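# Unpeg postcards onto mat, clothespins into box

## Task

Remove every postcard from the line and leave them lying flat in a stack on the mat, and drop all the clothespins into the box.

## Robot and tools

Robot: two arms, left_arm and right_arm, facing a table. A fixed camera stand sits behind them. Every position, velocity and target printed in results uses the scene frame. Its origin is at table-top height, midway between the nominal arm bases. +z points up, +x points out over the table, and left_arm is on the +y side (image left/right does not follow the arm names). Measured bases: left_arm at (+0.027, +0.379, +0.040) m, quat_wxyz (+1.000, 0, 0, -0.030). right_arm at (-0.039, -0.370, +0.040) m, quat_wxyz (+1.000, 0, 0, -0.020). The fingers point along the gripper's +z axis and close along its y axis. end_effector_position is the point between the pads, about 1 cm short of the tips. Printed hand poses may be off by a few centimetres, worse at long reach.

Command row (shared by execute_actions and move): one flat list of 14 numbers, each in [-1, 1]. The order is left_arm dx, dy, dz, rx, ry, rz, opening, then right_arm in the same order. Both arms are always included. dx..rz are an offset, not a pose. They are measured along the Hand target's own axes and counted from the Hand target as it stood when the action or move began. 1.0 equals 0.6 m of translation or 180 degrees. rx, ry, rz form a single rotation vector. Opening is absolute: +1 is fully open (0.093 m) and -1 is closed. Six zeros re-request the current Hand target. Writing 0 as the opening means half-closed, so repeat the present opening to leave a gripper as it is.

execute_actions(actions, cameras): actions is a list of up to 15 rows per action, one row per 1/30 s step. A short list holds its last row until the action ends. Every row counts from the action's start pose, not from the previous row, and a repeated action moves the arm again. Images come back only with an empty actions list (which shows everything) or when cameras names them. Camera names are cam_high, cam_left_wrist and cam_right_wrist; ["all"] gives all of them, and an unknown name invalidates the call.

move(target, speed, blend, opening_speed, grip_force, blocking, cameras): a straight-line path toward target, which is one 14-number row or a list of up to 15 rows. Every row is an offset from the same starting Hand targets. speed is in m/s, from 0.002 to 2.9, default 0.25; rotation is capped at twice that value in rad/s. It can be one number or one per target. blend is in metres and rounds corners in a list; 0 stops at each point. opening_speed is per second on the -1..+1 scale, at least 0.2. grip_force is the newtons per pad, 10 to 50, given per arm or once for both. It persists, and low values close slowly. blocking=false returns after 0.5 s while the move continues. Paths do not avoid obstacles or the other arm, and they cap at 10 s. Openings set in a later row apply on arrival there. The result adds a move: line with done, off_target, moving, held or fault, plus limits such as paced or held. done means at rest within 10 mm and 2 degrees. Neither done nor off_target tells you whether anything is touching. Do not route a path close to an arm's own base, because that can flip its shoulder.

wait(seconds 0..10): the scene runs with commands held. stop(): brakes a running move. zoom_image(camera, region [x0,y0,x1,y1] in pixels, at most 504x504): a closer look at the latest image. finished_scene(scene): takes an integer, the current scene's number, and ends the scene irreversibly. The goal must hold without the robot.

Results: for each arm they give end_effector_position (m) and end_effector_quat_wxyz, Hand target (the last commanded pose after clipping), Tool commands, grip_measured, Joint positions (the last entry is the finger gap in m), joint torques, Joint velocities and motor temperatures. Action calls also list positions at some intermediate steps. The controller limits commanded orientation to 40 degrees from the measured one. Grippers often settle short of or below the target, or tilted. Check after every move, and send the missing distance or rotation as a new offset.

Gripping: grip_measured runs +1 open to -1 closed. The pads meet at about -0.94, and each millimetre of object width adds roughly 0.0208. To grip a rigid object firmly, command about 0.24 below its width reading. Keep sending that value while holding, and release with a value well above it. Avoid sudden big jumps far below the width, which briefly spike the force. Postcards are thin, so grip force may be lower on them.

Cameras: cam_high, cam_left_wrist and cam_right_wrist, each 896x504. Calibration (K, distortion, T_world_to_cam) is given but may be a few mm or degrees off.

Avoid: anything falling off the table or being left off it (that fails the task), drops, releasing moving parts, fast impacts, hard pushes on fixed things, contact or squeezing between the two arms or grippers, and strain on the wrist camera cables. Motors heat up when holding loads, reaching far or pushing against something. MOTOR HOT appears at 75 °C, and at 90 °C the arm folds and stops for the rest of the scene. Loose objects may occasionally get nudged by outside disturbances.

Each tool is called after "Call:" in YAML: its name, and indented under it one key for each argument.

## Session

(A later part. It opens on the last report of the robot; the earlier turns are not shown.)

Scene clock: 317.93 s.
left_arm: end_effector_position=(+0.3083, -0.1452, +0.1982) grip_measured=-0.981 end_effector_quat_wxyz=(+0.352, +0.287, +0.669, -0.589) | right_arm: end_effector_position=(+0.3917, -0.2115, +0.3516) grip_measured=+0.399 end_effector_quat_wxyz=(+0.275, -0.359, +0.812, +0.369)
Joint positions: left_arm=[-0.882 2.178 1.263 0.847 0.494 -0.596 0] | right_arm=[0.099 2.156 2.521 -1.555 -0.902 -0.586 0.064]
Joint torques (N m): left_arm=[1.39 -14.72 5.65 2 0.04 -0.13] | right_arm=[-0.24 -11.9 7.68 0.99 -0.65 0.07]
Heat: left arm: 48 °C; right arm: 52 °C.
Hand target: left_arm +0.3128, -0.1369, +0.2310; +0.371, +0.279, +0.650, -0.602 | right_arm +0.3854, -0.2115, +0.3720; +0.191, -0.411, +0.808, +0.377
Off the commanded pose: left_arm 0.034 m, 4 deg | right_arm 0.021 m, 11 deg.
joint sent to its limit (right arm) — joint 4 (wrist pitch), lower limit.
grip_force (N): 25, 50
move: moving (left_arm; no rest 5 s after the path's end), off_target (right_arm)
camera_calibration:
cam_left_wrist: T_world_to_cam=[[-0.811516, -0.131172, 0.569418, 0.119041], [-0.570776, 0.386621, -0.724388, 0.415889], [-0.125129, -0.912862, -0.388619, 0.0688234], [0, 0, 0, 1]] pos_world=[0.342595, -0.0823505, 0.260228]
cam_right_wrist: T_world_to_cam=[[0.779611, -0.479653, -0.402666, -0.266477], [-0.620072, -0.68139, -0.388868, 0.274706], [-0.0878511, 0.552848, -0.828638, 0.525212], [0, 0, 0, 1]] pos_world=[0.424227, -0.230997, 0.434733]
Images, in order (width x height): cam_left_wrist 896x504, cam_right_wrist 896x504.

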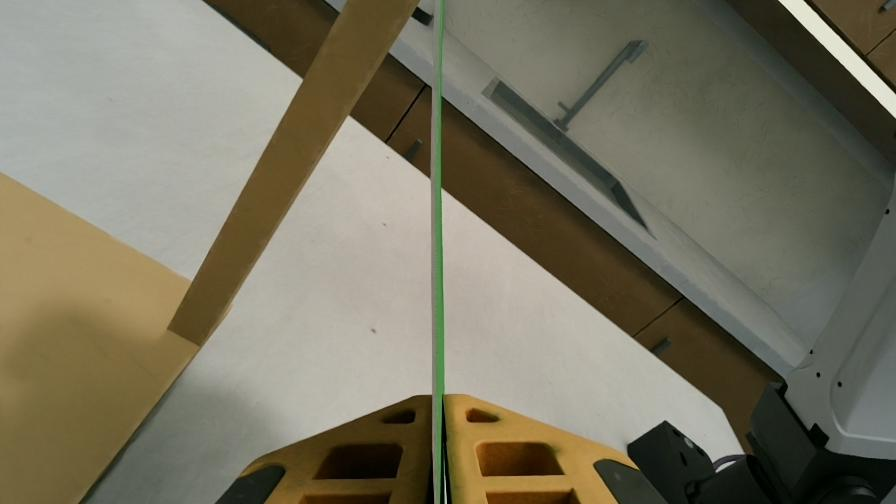

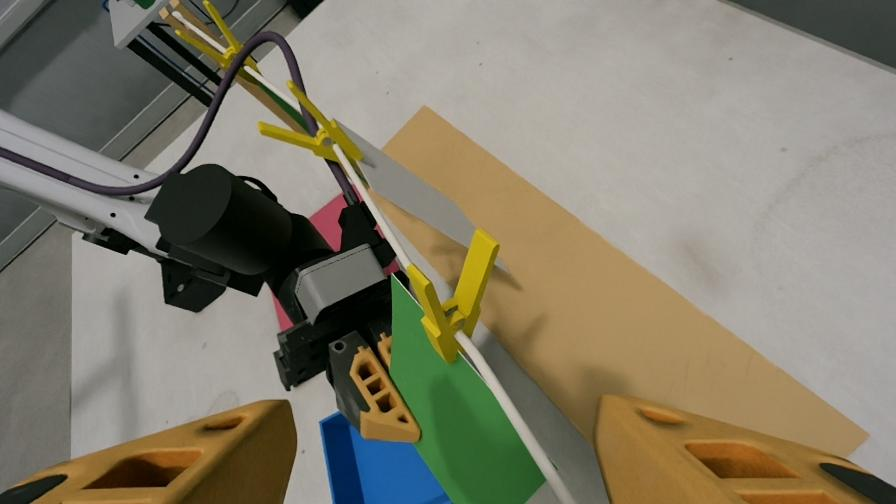

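Call:
move:
  target:
    - [0,0,0,0,0,0,-1,-0.0097,-0.0355,0.05,0,0,0,0.4]
    - [0,0,0,0,0,0,-1,-0.0097,-0.0355,0.1427,0,0,0,0.4]
  blend: [0.01,0]
  speed: [0.15,0.06]
  cameras: ["cam_left_wrist","cam_right_wrist"]

Scene clock: 336.37 s.
left_arm: end_effector_position=(+0.3083, -0.1452, +0.1982) grip_measured=-0.988 end_effector_quat_wxyz=(+0.352, +0.287, +0.669, -0.589) | right_arm: end_effector_position=(+0.4047, -0.1529, +0.3060) grip_measured=+0.399 end_effector_quat_wxyz=(+0.225, -0.393, +0.807, +0.378)
Joint positions: left_arm=[-0.882 2.178 1.263 0.848 0.494 -0.596 0] | right_arm=[0.231 2.338 2.662 -1.556 -0.865 -0.556 0.064]
Joint torques (N m): left_arm=[1.2 -14.79 5.72 2.01 0.04 -0.13] | right_arm=[0.4 -10.03 8.43 0.95 -0.47 0.08]
Motor temperatures (°C): left_arm=[23 51 36 48 24 25 22] | right_arm=[23 51 39 30 25 25 24]
Heat: left arm: 51 °C; right arm: 51 °C.
Hand target: left_arm +0.3129, -0.1369, +0.2311; +0.371, +0.279, +0.650, -0.602 | right_arm +0.4060, -0.1510, +0.3109; +0.191, -0.411, +0.808, +0.377
Off the commanded pose: left_arm 0.034 m, 4 deg | right_arm 0.005 m, 4 deg.
joint sent to its limit (right arm) — joint 4 (wrist pitch), lower limit. The joint targets are off in orientation, not in position.
grip_force (N): 25, 50
move: off_target (left_arm, right_arm)
camera_calibration:
cam_left_wrist: T_world_to_cam=[[-0.811676, -0.130956, 0.569238, 0.119103], [-0.570567, 0.386376, -0.724684, 0.415947], [-0.125038, -0.912997, -0.388331, 0.0687455], [0, 0, 0, 1]] pos_world=[0.342594, -0.0823502, 0.260328]
cam_right_wrist: T_world_to_cam=[[0.799307, -0.415088, -0.434522, -0.255266], [-0.56934, -0.75444, -0.326608, 0.254314], [-0.19225, 0.508451, -0.839356, 0.494866], [0, 0, 0, 1]] pos_world=[0.443965, -0.165709, 0.387511]
Images, in order (width x height): cam_left_wrist 896x504, cam_right_wrist 896x504.

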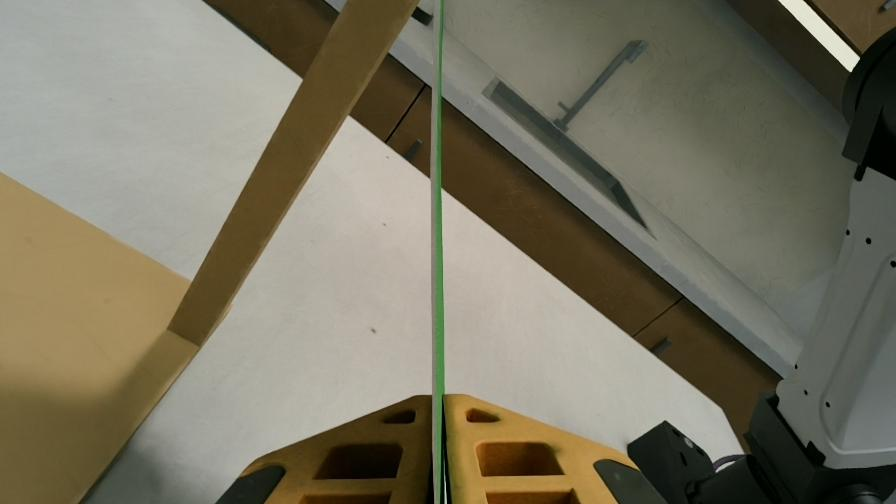

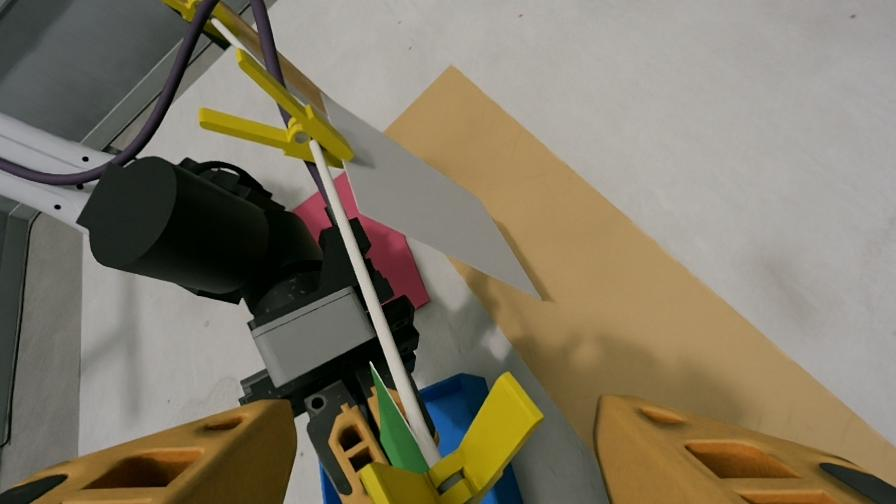

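Call:
move:
  target: [0,0,0,0,0,0,-1,0,0,0,0,0,0,-0.95]
  opening_speed: 0.5
  cameras: ["cam_left_wrist","cam_right_wrist"]

Scene clock: 342.03 s.
left_arm: end_effector_position=(+0.3079, -0.1452, +0.1983) grip_measured=-0.988 end_effector_quat_wxyz=(+0.351, +0.287, +0.668, -0.589) | right_arm: end_effector_position=(+0.4048, -0.1531, +0.3059) grip_measured=-0.776 end_effector_quat_wxyz=(+0.224, -0.391, +0.808, +0.378)
Joint positions: left_arm=[-0.882 2.178 1.263 0.848 0.496 -0.596 0] | right_arm=[0.231 2.338 2.662 -1.556 -0.863 -0.552 0.008]
Joint torques (N m): left_arm=[1.35 -14.82 5.72 2.02 0.04 -0.13] | right_arm=[0.4 -10.04 8.4 0.94 -0.49 0.05]
Heat: left arm: 52 °C; right arm: 51 °C.
Hand target: left_arm +0.3128, -0.1369, +0.2311; +0.371, +0.279, +0.650, -0.602 | right_arm +0.4060, -0.1510, +0.3109; +0.191, -0.411, +0.808, +0.377
Off the commanded pose: left_arm 0.034 m, 4 deg | right_arm 0.006 m, 4 deg.
joint sent to its limit (right arm) — joint 4 (wrist pitch), lower limit. The joint targets are off in orientation, not in position.
grip_force (N): 25, 50
move: off_target (left_arm, right_arm)
camera_calibration:
cam_left_wrist: T_world_to_cam=[[-0.811868, -0.129094, 0.56939, 0.119025], [-0.569826, 0.387602, -0.724612, 0.415645], [-0.127154, -0.912743, -0.388243, 0.0693333], [0, 0, 0, 1]] pos_world=[0.342294, -0.0824559, 0.260328]
cam_right_wrist: T_world_to_cam=[[0.797137, -0.417706, -0.435998, -0.254542], [-0.57213, -0.753316, -0.324317, 0.254714], [-0.192976, 0.507973, -0.839478, 0.495044], [0, 0, 0, 1]] pos_world=[0.444166, -0.165912, 0.387207]
Images, in order (width x height): cam_left_wrist 896x504, cam_right_wrist 896x504.

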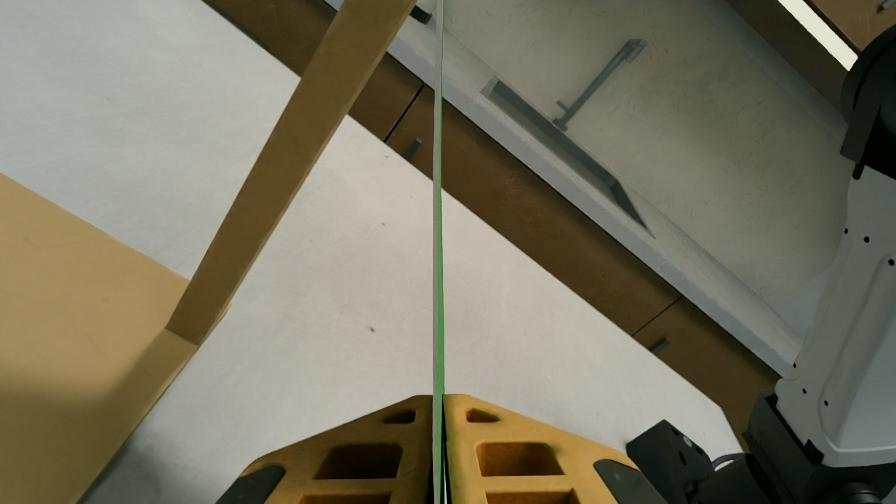

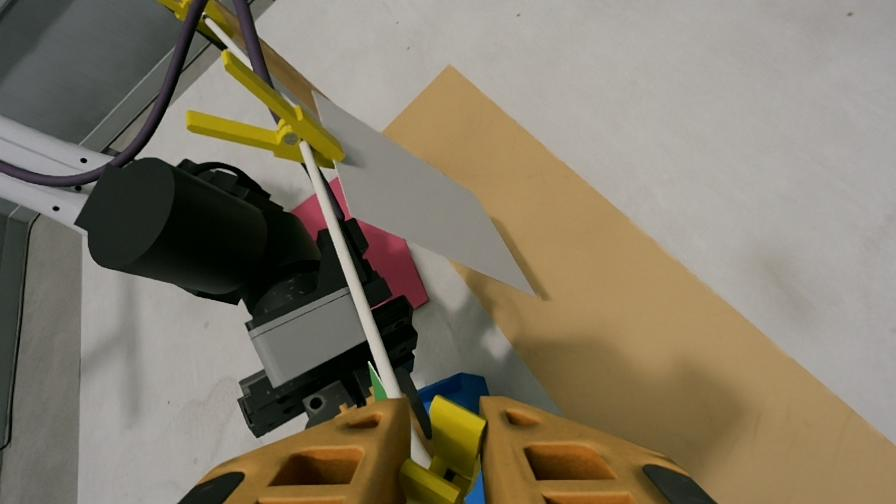

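Call:
move:
  target: [0,0,0,0,0,0,-1,-0.081,-0.003,-0.054,0,0,0,-0.95]
  speed: 0.04
  cameras: ["all"]

Scene clock: 349.60 s.
left_arm: end_effector_position=(+0.3087, -0.1448, +0.1988) grip_measured=-0.988 end_effector_quat_wxyz=(+0.352, +0.286, +0.668, -0.590) | right_arm: end_effector_position=(+0.4299, -0.1511, +0.3341) grip_measured=-0.877 end_effector_quat_wxyz=(+0.270, -0.341, +0.815, +0.384)
Joint positions: left_arm=[-0.881 2.178 1.263 0.85 0.496 -0.598 0] | right_arm=[0.225 2.393 2.832 -1.484 -0.867 -0.359 0.003]
Joint velocities: left_arm=[within noise] | right_arm=[-0.002 0.007 -0.017 -0.022 0.007 0.037 -0.004]
Joint torques (N m): left_arm=[1.21 -14.82 5.59 2.03 0 -0.11] | right_arm=[-0.84 -12.41 8.44 1.75 -0.72 0.03]
Heat: left arm: 53 °C; right arm: 51 °C.
Hand target: left_arm +0.3130, -0.1368, +0.2311; +0.371, +0.279, +0.650, -0.602 | right_arm +0.4360, -0.1511, +0.3610; +0.191, -0.411, +0.808, +0.377
Off the commanded pose: left_arm 0.034 m, 3 deg | right_arm 0.028 m, 12 deg.
elbow stopped short (right arm): the move would have taken joint 3 (elbow) straighter than the controller allows.
grip_force (N): 25, 50
move: off_target (left_arm, right_arm)
camera_calibration:
cam_left_wrist: T_world_to_cam=[[-0.811391, -0.129179, 0.57005, 0.119184], [-0.570777, 0.385229, -0.725129, 0.416422], [-0.125928, -0.913735, -0.386304, 0.0691363], [0, 0, 0, 1]] pos_world=[0.343095, -0.0818498, 0.260727]
cam_right_wrist: T_world_to_cam=[[0.756469, -0.482284, -0.441766, -0.251646], [-0.645606, -0.658695, -0.386411, 0.346303], [-0.104629, 0.577515, -0.809648, 0.485179], [0, 0, 0, 1]] pos_world=[0.464702, -0.173455, 0.415471]

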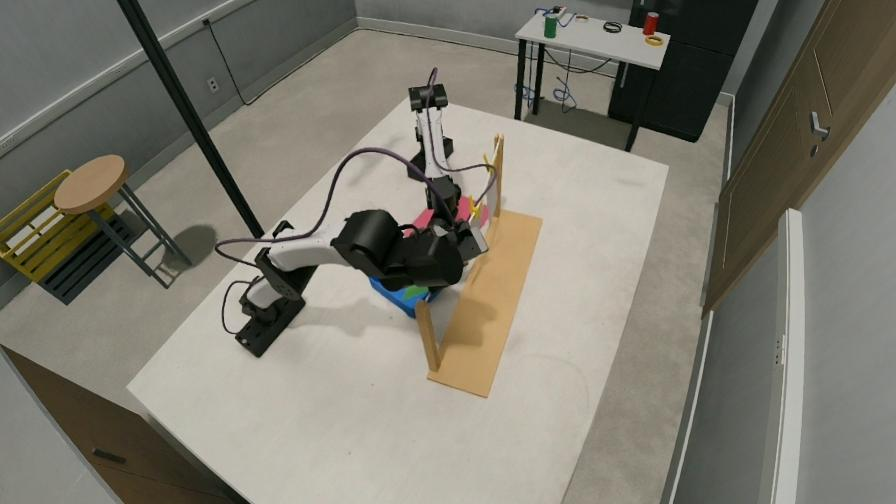

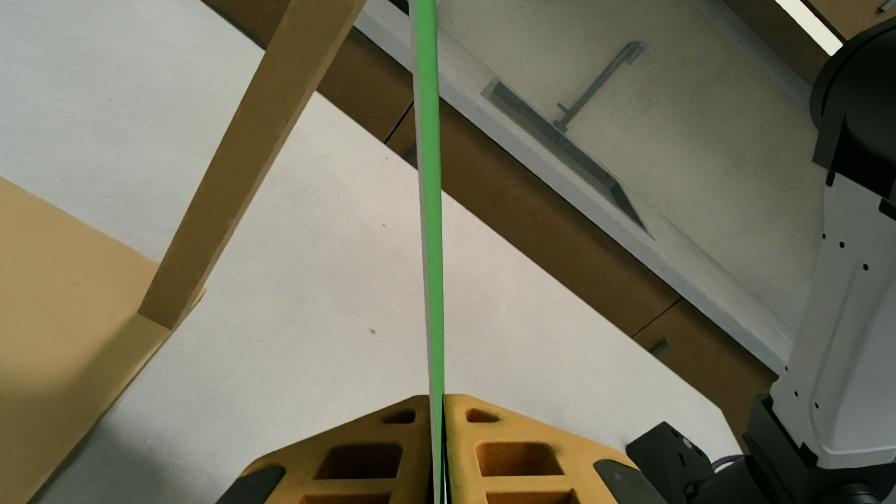

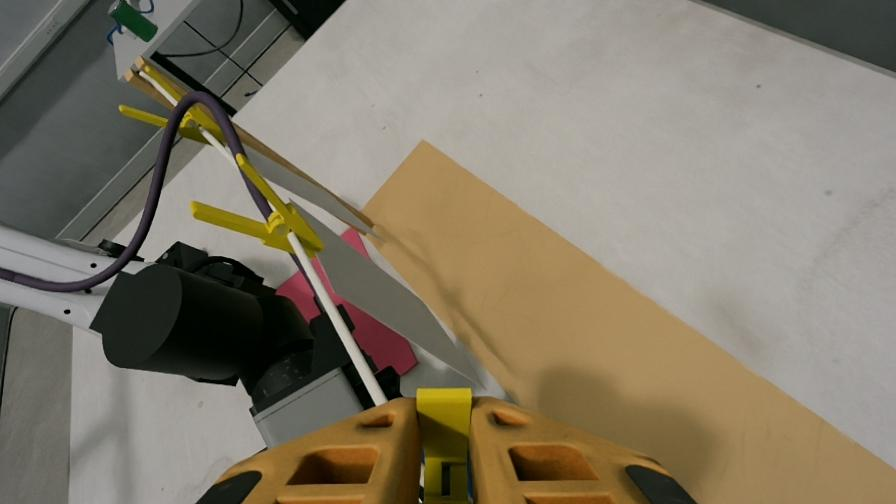

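Call:
zoom_image:
  camera: "cam_high"
  region: [400, 170, 540, 330]

Call:
zoom_image:
  camera: "cam_right_wrist"
  region: [300, 280, 600, 504]

Scaled by 3.150 from the camera's 896x504 image, which has a finer 1280x720 frame.

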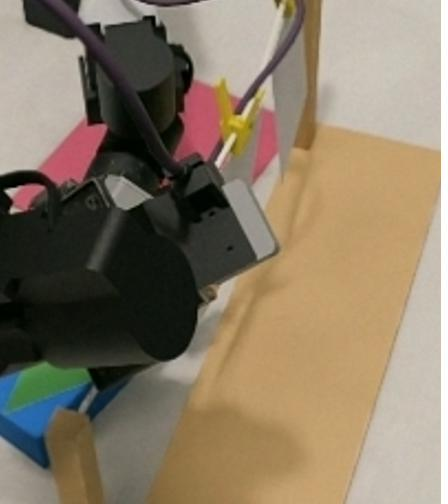

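Scaled by 1.680 from the camera's 896x504 image, which has a finer 1280x720 frame.

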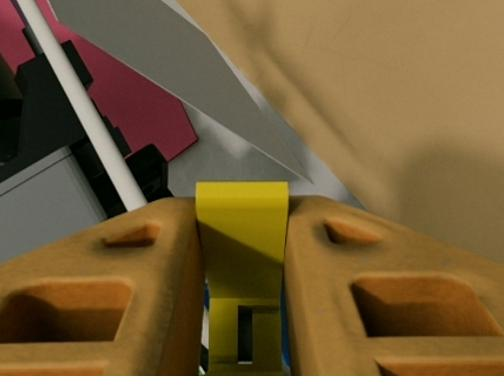

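Call:
zoom_image:
  camera: "cam_right_wrist"
  region: [380, 380, 520, 504]

Call:
zoom_image:
  camera: "cam_high"
  region: [400, 250, 480, 400]

Scaled by 3.600 from the camera's 896x504 image, which has a finer 1280x720 frame.

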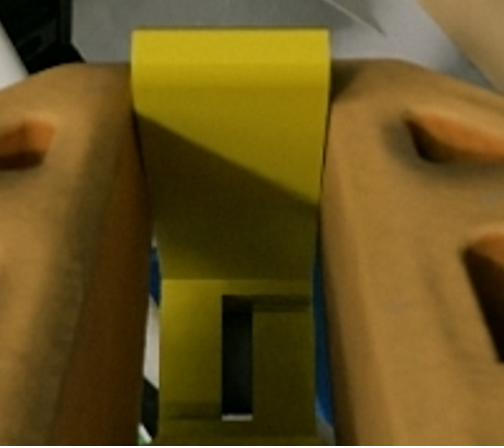

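Scaled by 3.360 from the camera's 896x504 image, which has a finer 1280x720 frame.

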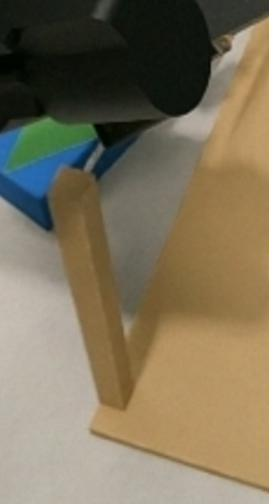

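Call:
move:
  target: [0,0,0,0,0,0,-1,0.033,0.038,-0.083,0,0,0,-0.95]
  speed: 0.06
  cameras: ["all"]

Scene clock: 382.50 s.
left_arm: end_effector_position=(+0.3103, -0.1440, +0.1988) grip_measured=-0.988 end_effector_quat_wxyz=(+0.350, +0.282, +0.670, -0.591) | right_arm: end_effector_position=(+0.4148, -0.1893, +0.3732) grip_measured=-0.890 end_effector_quat_wxyz=(+0.303, -0.334, +0.805, +0.385)
Joint positions: left_arm=[-0.878 2.178 1.263 0.85 0.496 -0.606 0] | right_arm=[0.14 2.307 2.832 -1.555 -0.919 -0.414 0.002]
Joint torques (N m): left_arm=[0.88 -14.71 5.63 1.98 0.01 0.01] | right_arm=[-0.54 -13.09 5.53 1.23 -0.62 -0.19]
Motor temperatures (°C): left_arm=[23 56 35 48 24 25 23] | right_arm=[23 55 42 32 25 25 25]
Heat: left arm: 56 °C; right arm: 55 °C.
Hand target: left_arm +0.3129, -0.1369, +0.2311; +0.371, +0.279, +0.650, -0.602 | right_arm +0.4060, -0.1910, +0.3912; +0.191, -0.411, +0.808, +0.377
Off the commanded pose: left_arm 0.033 m, 4 deg | right_arm 0.020 m, 16 deg.
elbow stopped short (right arm): the move would have taken joint 3 (elbow) straighter than the controller allows.
joint sent to its limit (right arm) — joint 4 (wrist pitch), lower limit. The joint targets are off in orientation, not in position.
grip_force (N): 25, 50
move: off_target (left_arm, right_arm)
camera_calibration:
cam_left_wrist: T_world_to_cam=[[-0.805927, -0.131368, 0.577255, 0.117167], [-0.578448, 0.382279, -0.720597, 0.418045], [-0.126009, -0.914661, -0.384079, 0.0695107], [0, 0, 0, 1]] pos_world=[0.345004, -0.0808392, 0.260304]
cam_right_wrist: T_world_to_cam=[[0.764968, -0.489423, -0.418675, -0.254924], [-0.642474, -0.62557, -0.442594, 0.352493], [-0.0452949, 0.607558, -0.792983, 0.512141], [0, 0, 0, 1]] pos_world=[0.444674, -0.215412, 0.4554]

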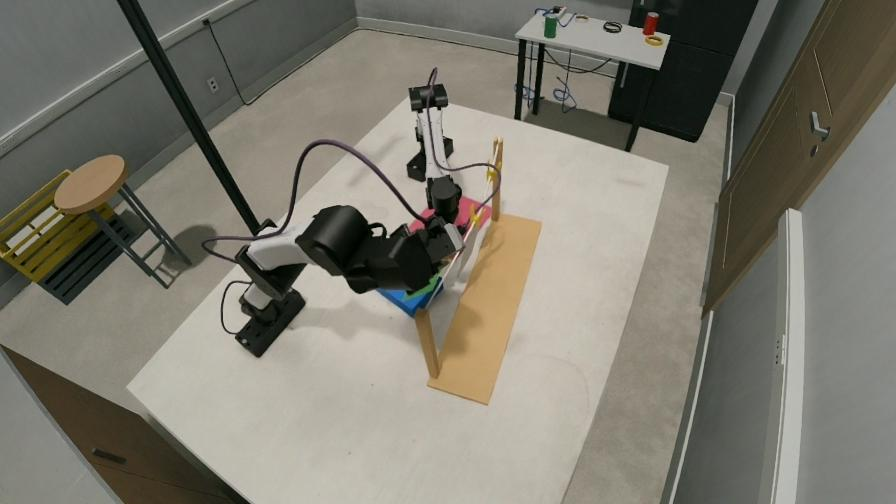

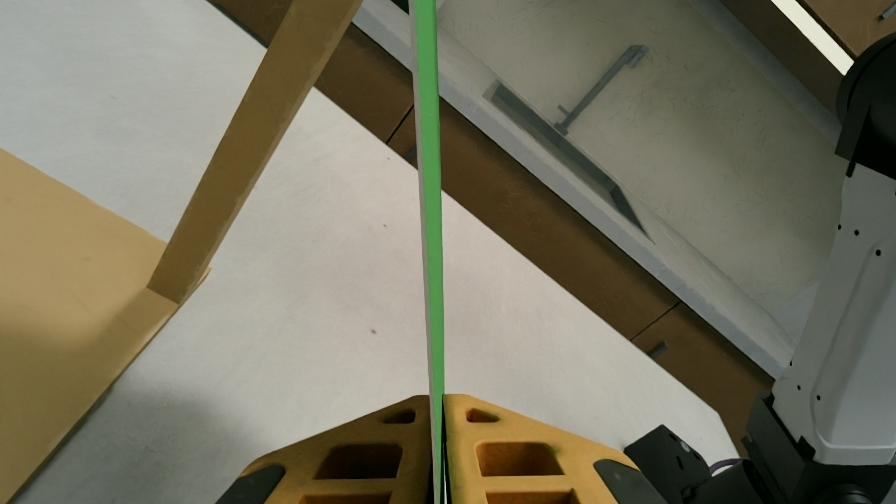

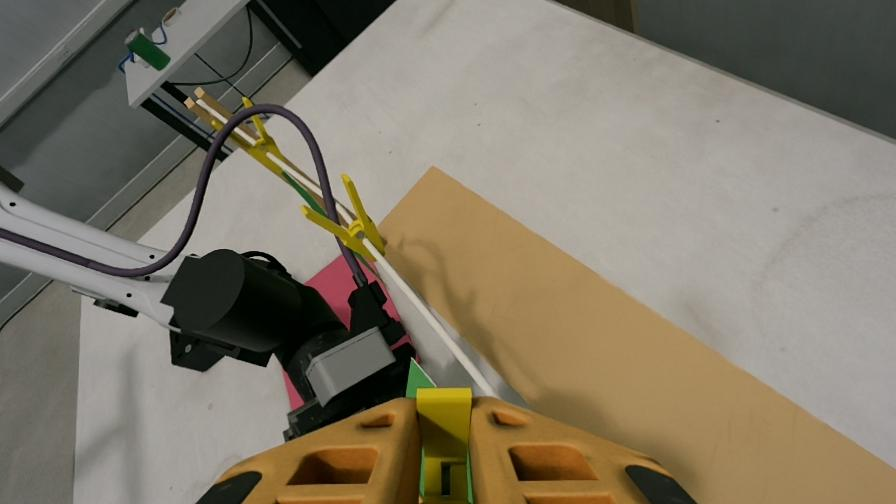

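Call:
move:
  target:
    - [0.062,-0.0885,-0.067,0,0,0,-1,0,0,0,0,0,0,-0.95]
    - [0.0365,-0.1395,-0.2225,0.052,0.05,0.276,-1,0.08,0.1275,0.013,0.05,0,0,-0.95]
    - [-0.0087,0.044,-0.4995,0.1297,0.1253,0.6898,-1,0.356,0.165,0.0095,0.193,0,0,-0.95]
  blend: [0.02,0.04,0]
  speed: [0.08,0.15,0.2]
  cameras: ["all"]

Scene clock: 426.43 s.
left_arm: end_effector_position=(+0.2947, +0.1623, +0.2111) grip_measured=-0.988 end_effector_quat_wxyz=(+0.583, +0.804, +0.111, +0.023) | right_arm: end_effector_position=(+0.1987, -0.2622, +0.2976) grip_measured=-0.891 end_effector_quat_wxyz=(+0.295, -0.338, +0.886, +0.119)
Joint positions: left_arm=[-0.181 1.334 0.694 -0.052 1.048 2.096 0] | right_arm=[0.27 1.092 1.283 -1.181 -0.304 -0.408 0.002]
Joint torques (N m): left_arm=[0.69 -5.53 6.08 1.49 0.58 0.03] | right_arm=[0.7 -3 5.82 1.7 -0.22 0.11]
Motor temperatures (°C): left_arm=[23 55 35 47 24 25 23] | right_arm=[23 53 39 31 25 25 26]
Heat: left arm: 55 °C; right arm: 53 °C.
Hand target: left_arm +0.2934, +0.1632, +0.2201; +0.537, +0.843, +0.000, -0.001 | right_arm +0.2002, -0.2604, +0.2998; +0.305, -0.335, +0.883, +0.119
Off the commanded pose: left_arm 0.009 m, 15 deg | right_arm 0.003 m, 1 deg.
joint sent to its limit (left arm) — joint 6 (wrist roll), upper limit. The joint targets are off in orientation, not in position.
grip_force (N): 25, 50
move: off_target (left_arm)
camera_calibration:
cam_left_wrist: T_world_to_cam=[[-0.132878, 0.310245, -0.941324, 0.188256], [0.820671, 0.56697, 0.0710175, -0.308523], [0.555735, -0.763081, -0.329947, 0.115544], [0, 0, 0, 1]] pos_world=[0.213999, 0.204687, 0.237244]
cam_right_wrist: T_world_to_cam=[[0.661497, -0.749877, -0.0103147, -0.326194], [-0.736331, -0.646815, -0.198611, 0.0751147], [0.142262, 0.138975, -0.980024, 0.382277], [0, 0, 0, 1]] pos_world=[0.216702, -0.249147, 0.386195]

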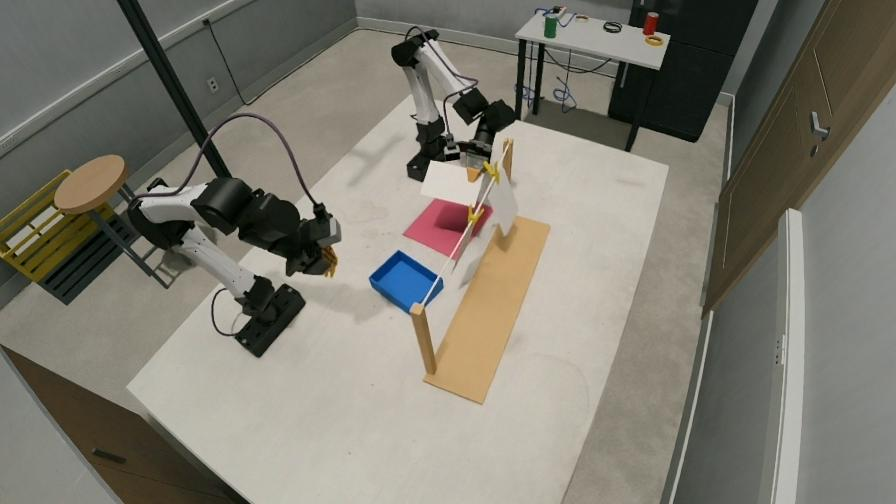

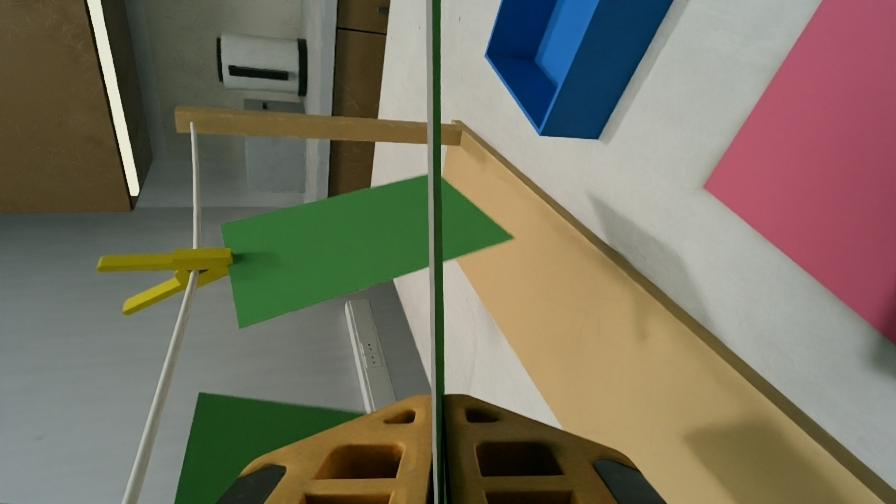

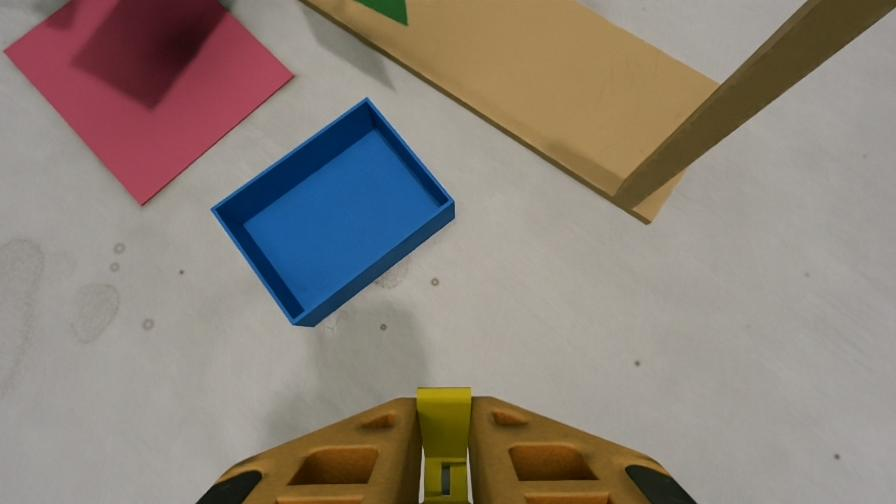

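Call:
move:
  target:
    - [-0.02,-0.15,0.06,0,0,0,-1,-0.058,0.153,0.322,0,0,0,-0.95]
    - [-0.02,-0.258,0.1,0,0,0,-1,0.061,0.152,0.472,0,0,0,-0.95]
  blend: [0.02,0]
  speed: [0.2,0.1]
  cameras: ["all"]

Scene clock: 463.60 s.
left_arm: end_effector_position=(+0.2817, +0.1733, +0.0524) grip_measured=-0.988 end_effector_quat_wxyz=(+0.593, +0.797, +0.108, +0.036) | right_arm: end_effector_position=(+0.2474, -0.0969, +0.0554) grip_measured=-0.891 end_effector_quat_wxyz=(+0.299, -0.341, +0.884, +0.116)
Joint positions: left_arm=[-0.149 1.981 0.351 0.966 1.072 2.099 0] | right_arm=[0.808 1.721 0.758 0.044 0.019 0.025 0.002]
Joint torques (N m): left_arm=[0.66 -4.46 2.25 1.5 0.57 0] | right_arm=[0.58 -5.98 5.63 1.86 -0.03 0.13]
Motor temperatures (°C): left_arm=[23 43 35 44 24 25 23] | right_arm=[23 43 38 32 24 25 26]
Heat: left arm: 44 °C; right arm: 43 °C.
Hand target: left_arm +0.2810, +0.1742, +0.0545; +0.537, +0.843, +0.000, -0.001 | right_arm +0.2482, -0.0939, +0.0552; +0.305, -0.335, +0.883, +0.119
Off the commanded pose: left_arm 0.002 m, 15 deg | right_arm 0.003 m, 1 deg.
joint sent to its limit (left arm) — joint 6 (wrist roll), upper limit. The joint targets are off in orientation, not in position.
grip_force (N): 25, 50
move: off_target (left_arm)
camera_calibration:
cam_left_wrist: T_world_to_cam=[[-0.110804, 0.289565, -0.950723, 0.0315639], [0.811444, 0.578693, 0.0816826, -0.292821], [0.57383, -0.762408, -0.299087, 0.071848], [0, 0, 0, 1]] pos_world=[0.199877, 0.215091, 0.0754157]
cam_right_wrist: T_world_to_cam=[[0.6641, -0.747643, 0.00141056, -0.238064], [-0.731845, -0.650451, -0.203267, 0.16852], [0.152888, 0.133957, -0.979122, 0.111853], [0, 0, 0, 1]] pos_world=[0.264328, -0.0833561, 0.144108]

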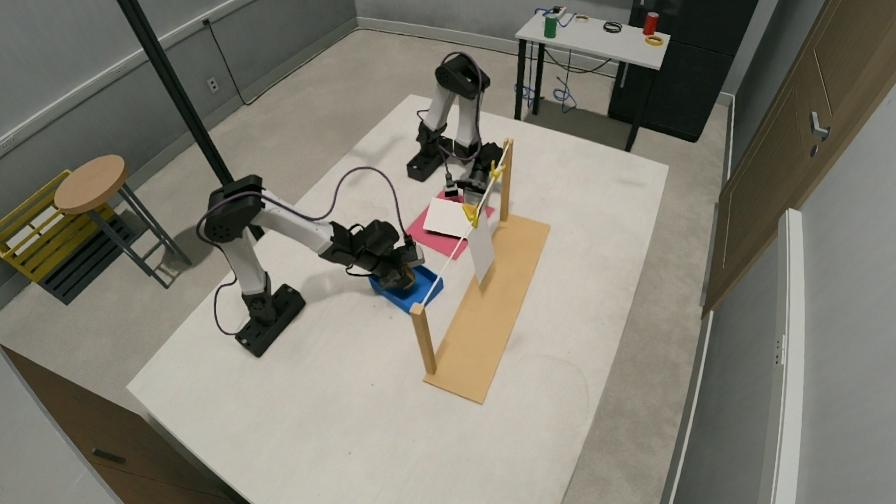

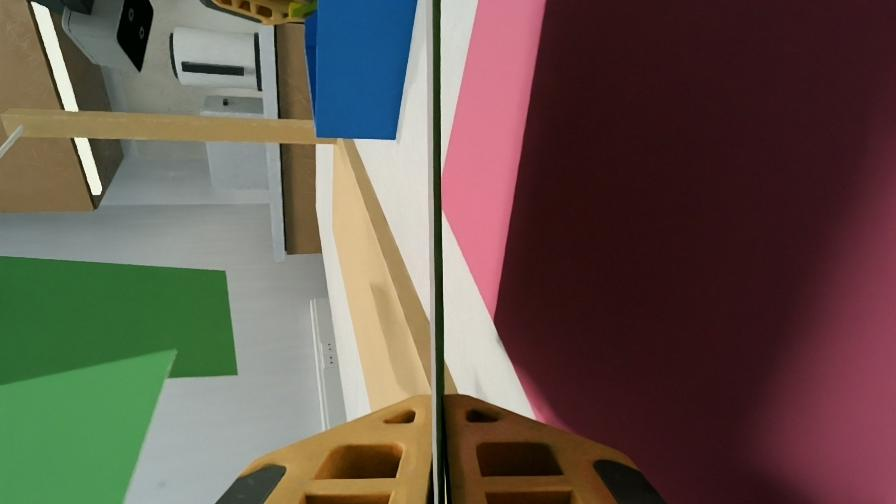

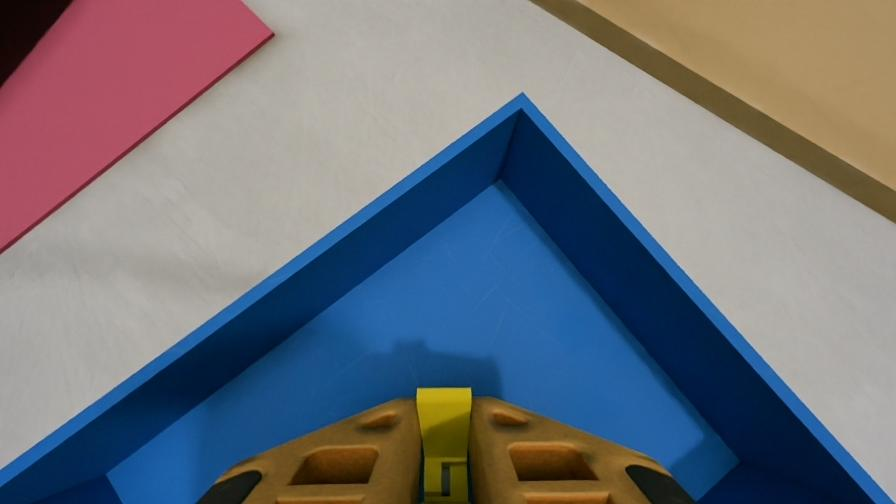

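Call:
zoom_image:
  camera: "cam_high"
  region: [380, 160, 520, 320]

Scaled by 3.150 from the camera's 896x504 image, which has a finer 1280x720 frame.

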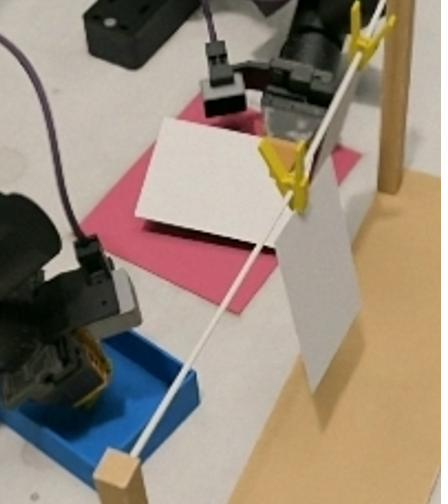

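Call:
move:
  target: [0,-0.033,0.0155,0,0,0,-1,0.0124,0,0.0157,0,0,0,-0.95]
  speed: 0.05
  cameras: ["all"]

Call:
zoom_image:
  camera: "cam_high"
  region: [380, 160, 520, 320]

Scene clock: 474.83 s.
left_arm: end_effector_position=(+0.2773, +0.1722, +0.0386) grip_measured=-0.988 end_effector_quat_wxyz=(+0.612, +0.786, +0.082, +0.039) | right_arm: end_effector_position=(+0.2515, -0.0930, +0.0503) grip_measured=-0.891 end_effector_quat_wxyz=(+0.310, -0.340, +0.880, +0.120)
Joint positions: left_arm=[-0.141 2.146 0.351 1.179 1.127 2.099 0] | right_arm=[0.808 1.751 0.747 0.111 0.019 0.025 0.002]
Joint torques (N m): left_arm=[0.59 -3.81 2.88 1.12 0.25 0.01] | right_arm=[0.61 -5.52 4.88 1.79 -0.02 0.13]
Heat: left arm: 43 °C; right arm: 43 °C.
Hand target: left_arm +0.2810, +0.1741, +0.0326; +0.537, +0.843, +0.000, -0.001 | right_arm +0.2481, -0.0938, +0.0432; +0.305, -0.335, +0.883, +0.119
Off the commanded pose: left_arm 0.007 m, 15 deg | right_arm 0.008 m, 1 deg.
joint sent to its limit (left arm) — joint 6 (wrist roll), upper limit. The joint targets are off in orientation, not in position.
grip_force (N): 25, 50
move: off_target (left_arm)
camera_calibration:
cam_left_wrist: T_world_to_cam=[[-0.0618063, 0.252448, -0.965635, 0.0116774], [0.828514, 0.552459, 0.0914006, -0.288036], [0.556547, -0.794392, -0.243302, 0.0776011], [0, 0, 0, 1]] pos_world=[0.196174, 0.217826, 0.0564832]
cam_right_wrist: T_world_to_cam=[[0.663835, -0.747879, 0.000666556, -0.237775], [-0.727973, -0.646369, -0.228608, 0.173747], [0.171402, 0.151273, -0.973518, 0.102389], [0, 0, 0, 1]] pos_world=[0.266777, -0.081011, 0.139556]

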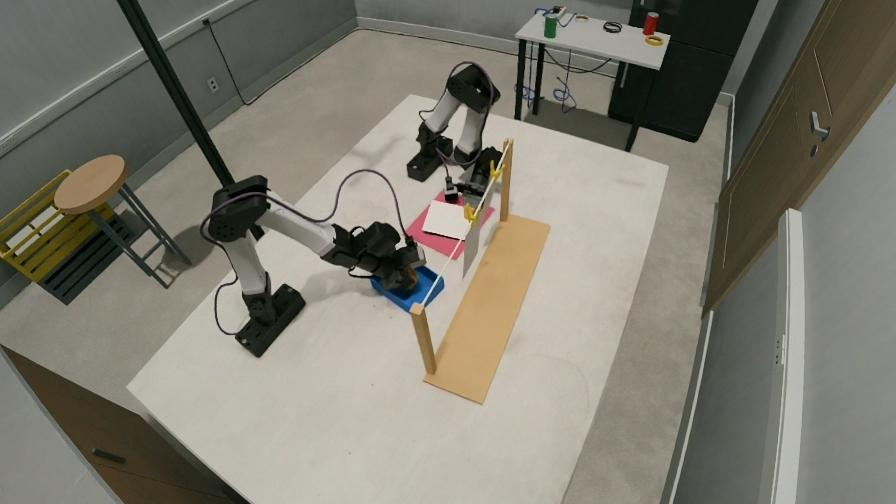

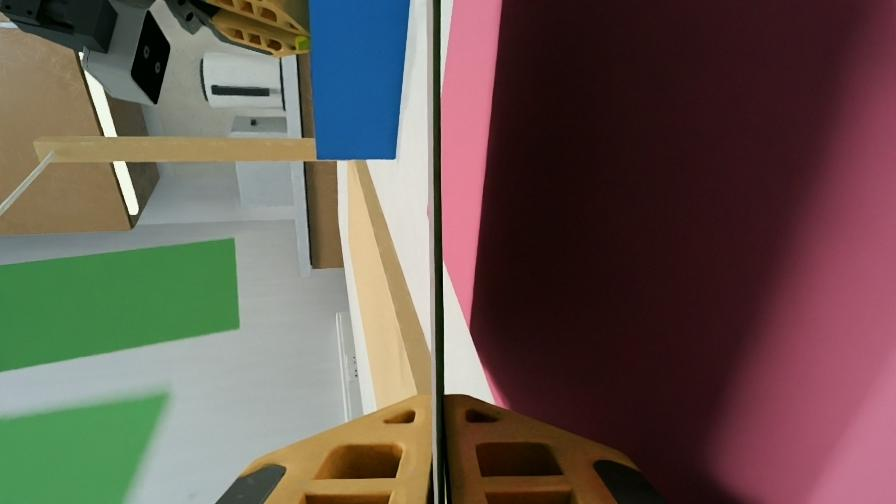

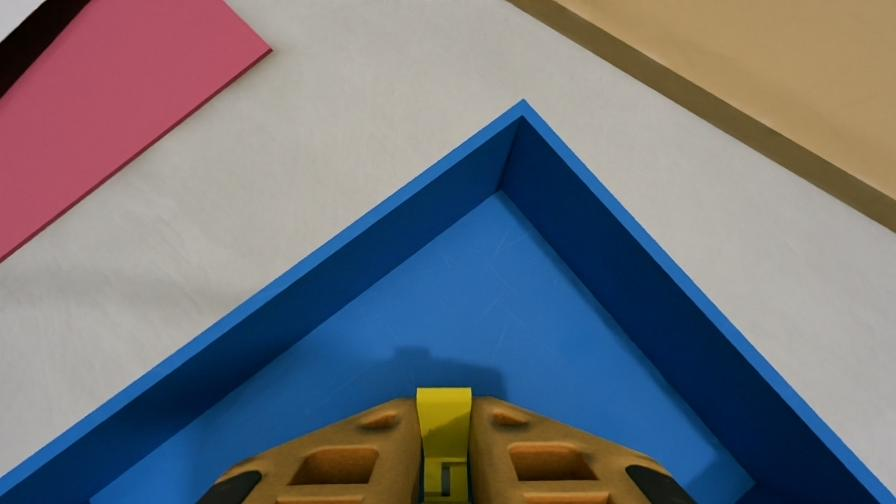

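Scaled by 3.150 from the camera's 896x504 image, which has a finer 1280x720 frame.

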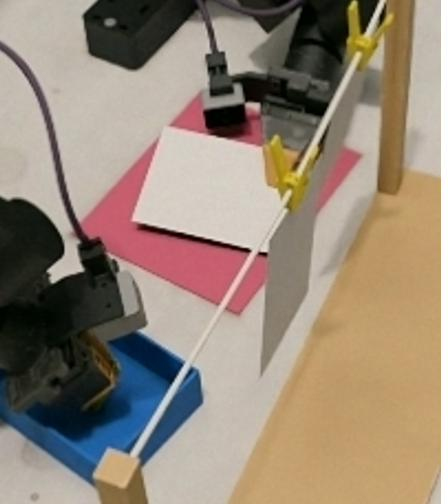

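Call:
move:
  target: [0,0,0,0,0,0,-0.75,0,0,-0.01,0,0,0,-0.4]
  opening_speed: 0.4
  cameras: ["all"]

Call:
zoom_image:
  camera: "cam_high"
  region: [380, 160, 520, 320]

Scene clock: 481.07 s.
left_arm: end_effector_position=(+0.2772, +0.1722, +0.0385) grip_measured=-0.751 end_effector_quat_wxyz=(+0.612, +0.786, +0.082, +0.039) | right_arm: end_effector_position=(+0.2480, -0.0965, +0.0458) grip_measured=-0.401 end_effector_quat_wxyz=(+0.304, -0.340, +0.882, +0.117)
Joint positions: left_arm=[-0.141 2.146 0.351 1.179 1.127 2.099 0.009] | right_arm=[0.808 1.751 0.734 0.11 0.02 0.026 0.026]
Joint torques (N m): left_arm=[0.65 -3.99 2.82 1.16 0.26 0.01] | right_arm=[0.64 -7.76 5.2 1.62 -0.03 0.13]
Heat: left arm: 43 °C; right arm: 42 °C.
Hand target: left_arm +0.2807, +0.1738, +0.0326; +0.608, +0.788, +0.091, +0.036 (not the last commanded pose) | right_arm +0.2455, -0.0962, +0.0481; +0.305, -0.335, +0.883, +0.119
Off the commanded pose: left_arm 0.007 m, 15 deg | right_arm 0.003 m, 1 deg.
grip_force (N): 25, 50
move: off_target (left_arm)
camera_calibration:
cam_left_wrist: T_world_to_cam=[[-0.0622269, 0.252536, -0.965584, 0.0116421], [0.828525, 0.552491, 0.0911027, -0.288019], [0.556484, -0.794342, -0.243612, 0.0775955], [0, 0, 0, 1]] pos_world=[0.196175, 0.217825, 0.056384]
cam_right_wrist: T_world_to_cam=[[0.663273, -0.748377, 0.00106733, -0.23794], [-0.730814, -0.648013, -0.214455, 0.16774], [0.161185, 0.141462, -0.976733, 0.100849], [0, 0, 0, 1]] pos_world=[0.264151, -0.0836376, 0.134729]

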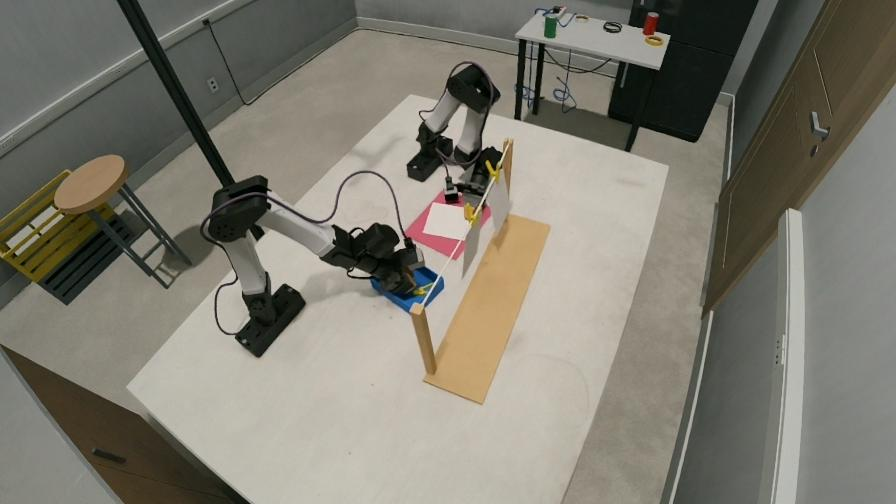

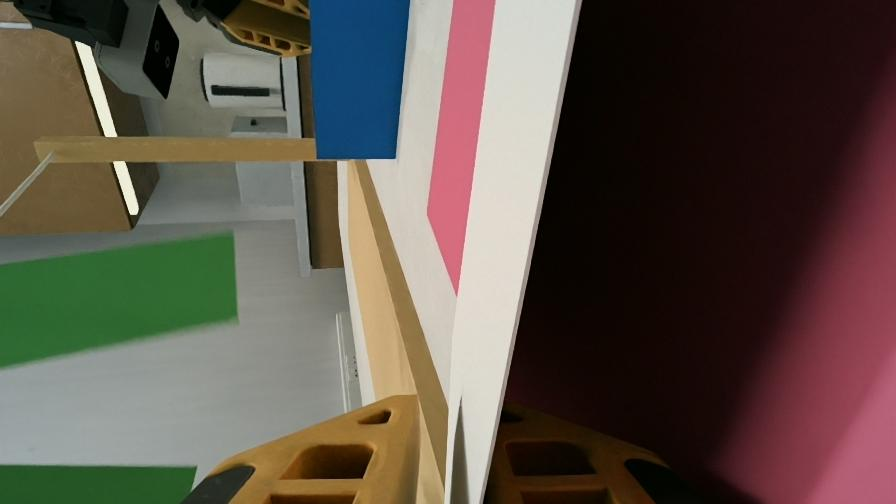

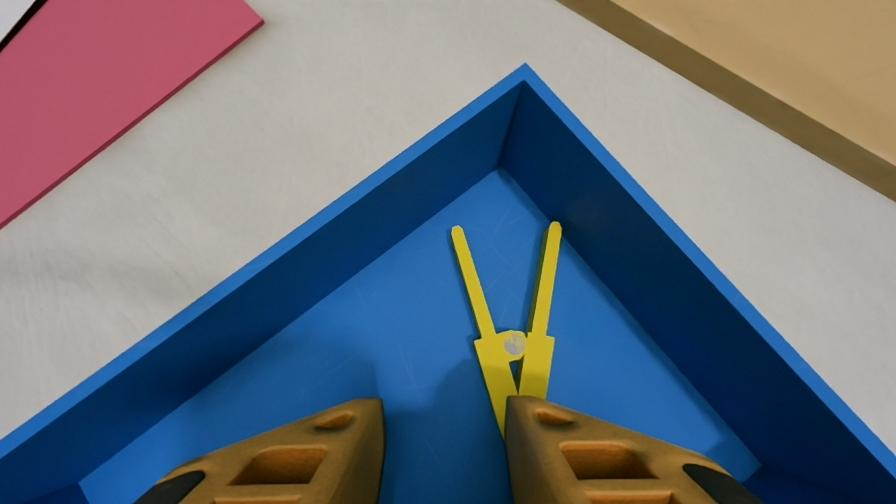

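Scaled by 3.150 from the camera's 896x504 image, which has a finer 1280x720 frame.

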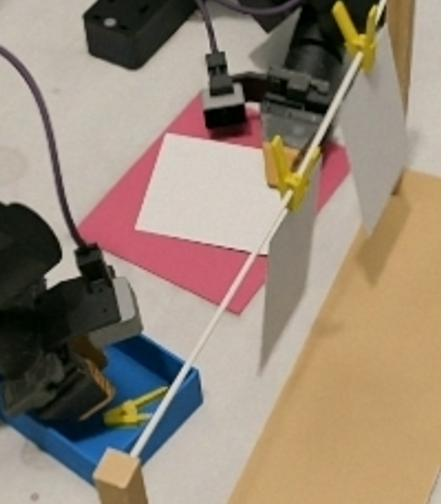

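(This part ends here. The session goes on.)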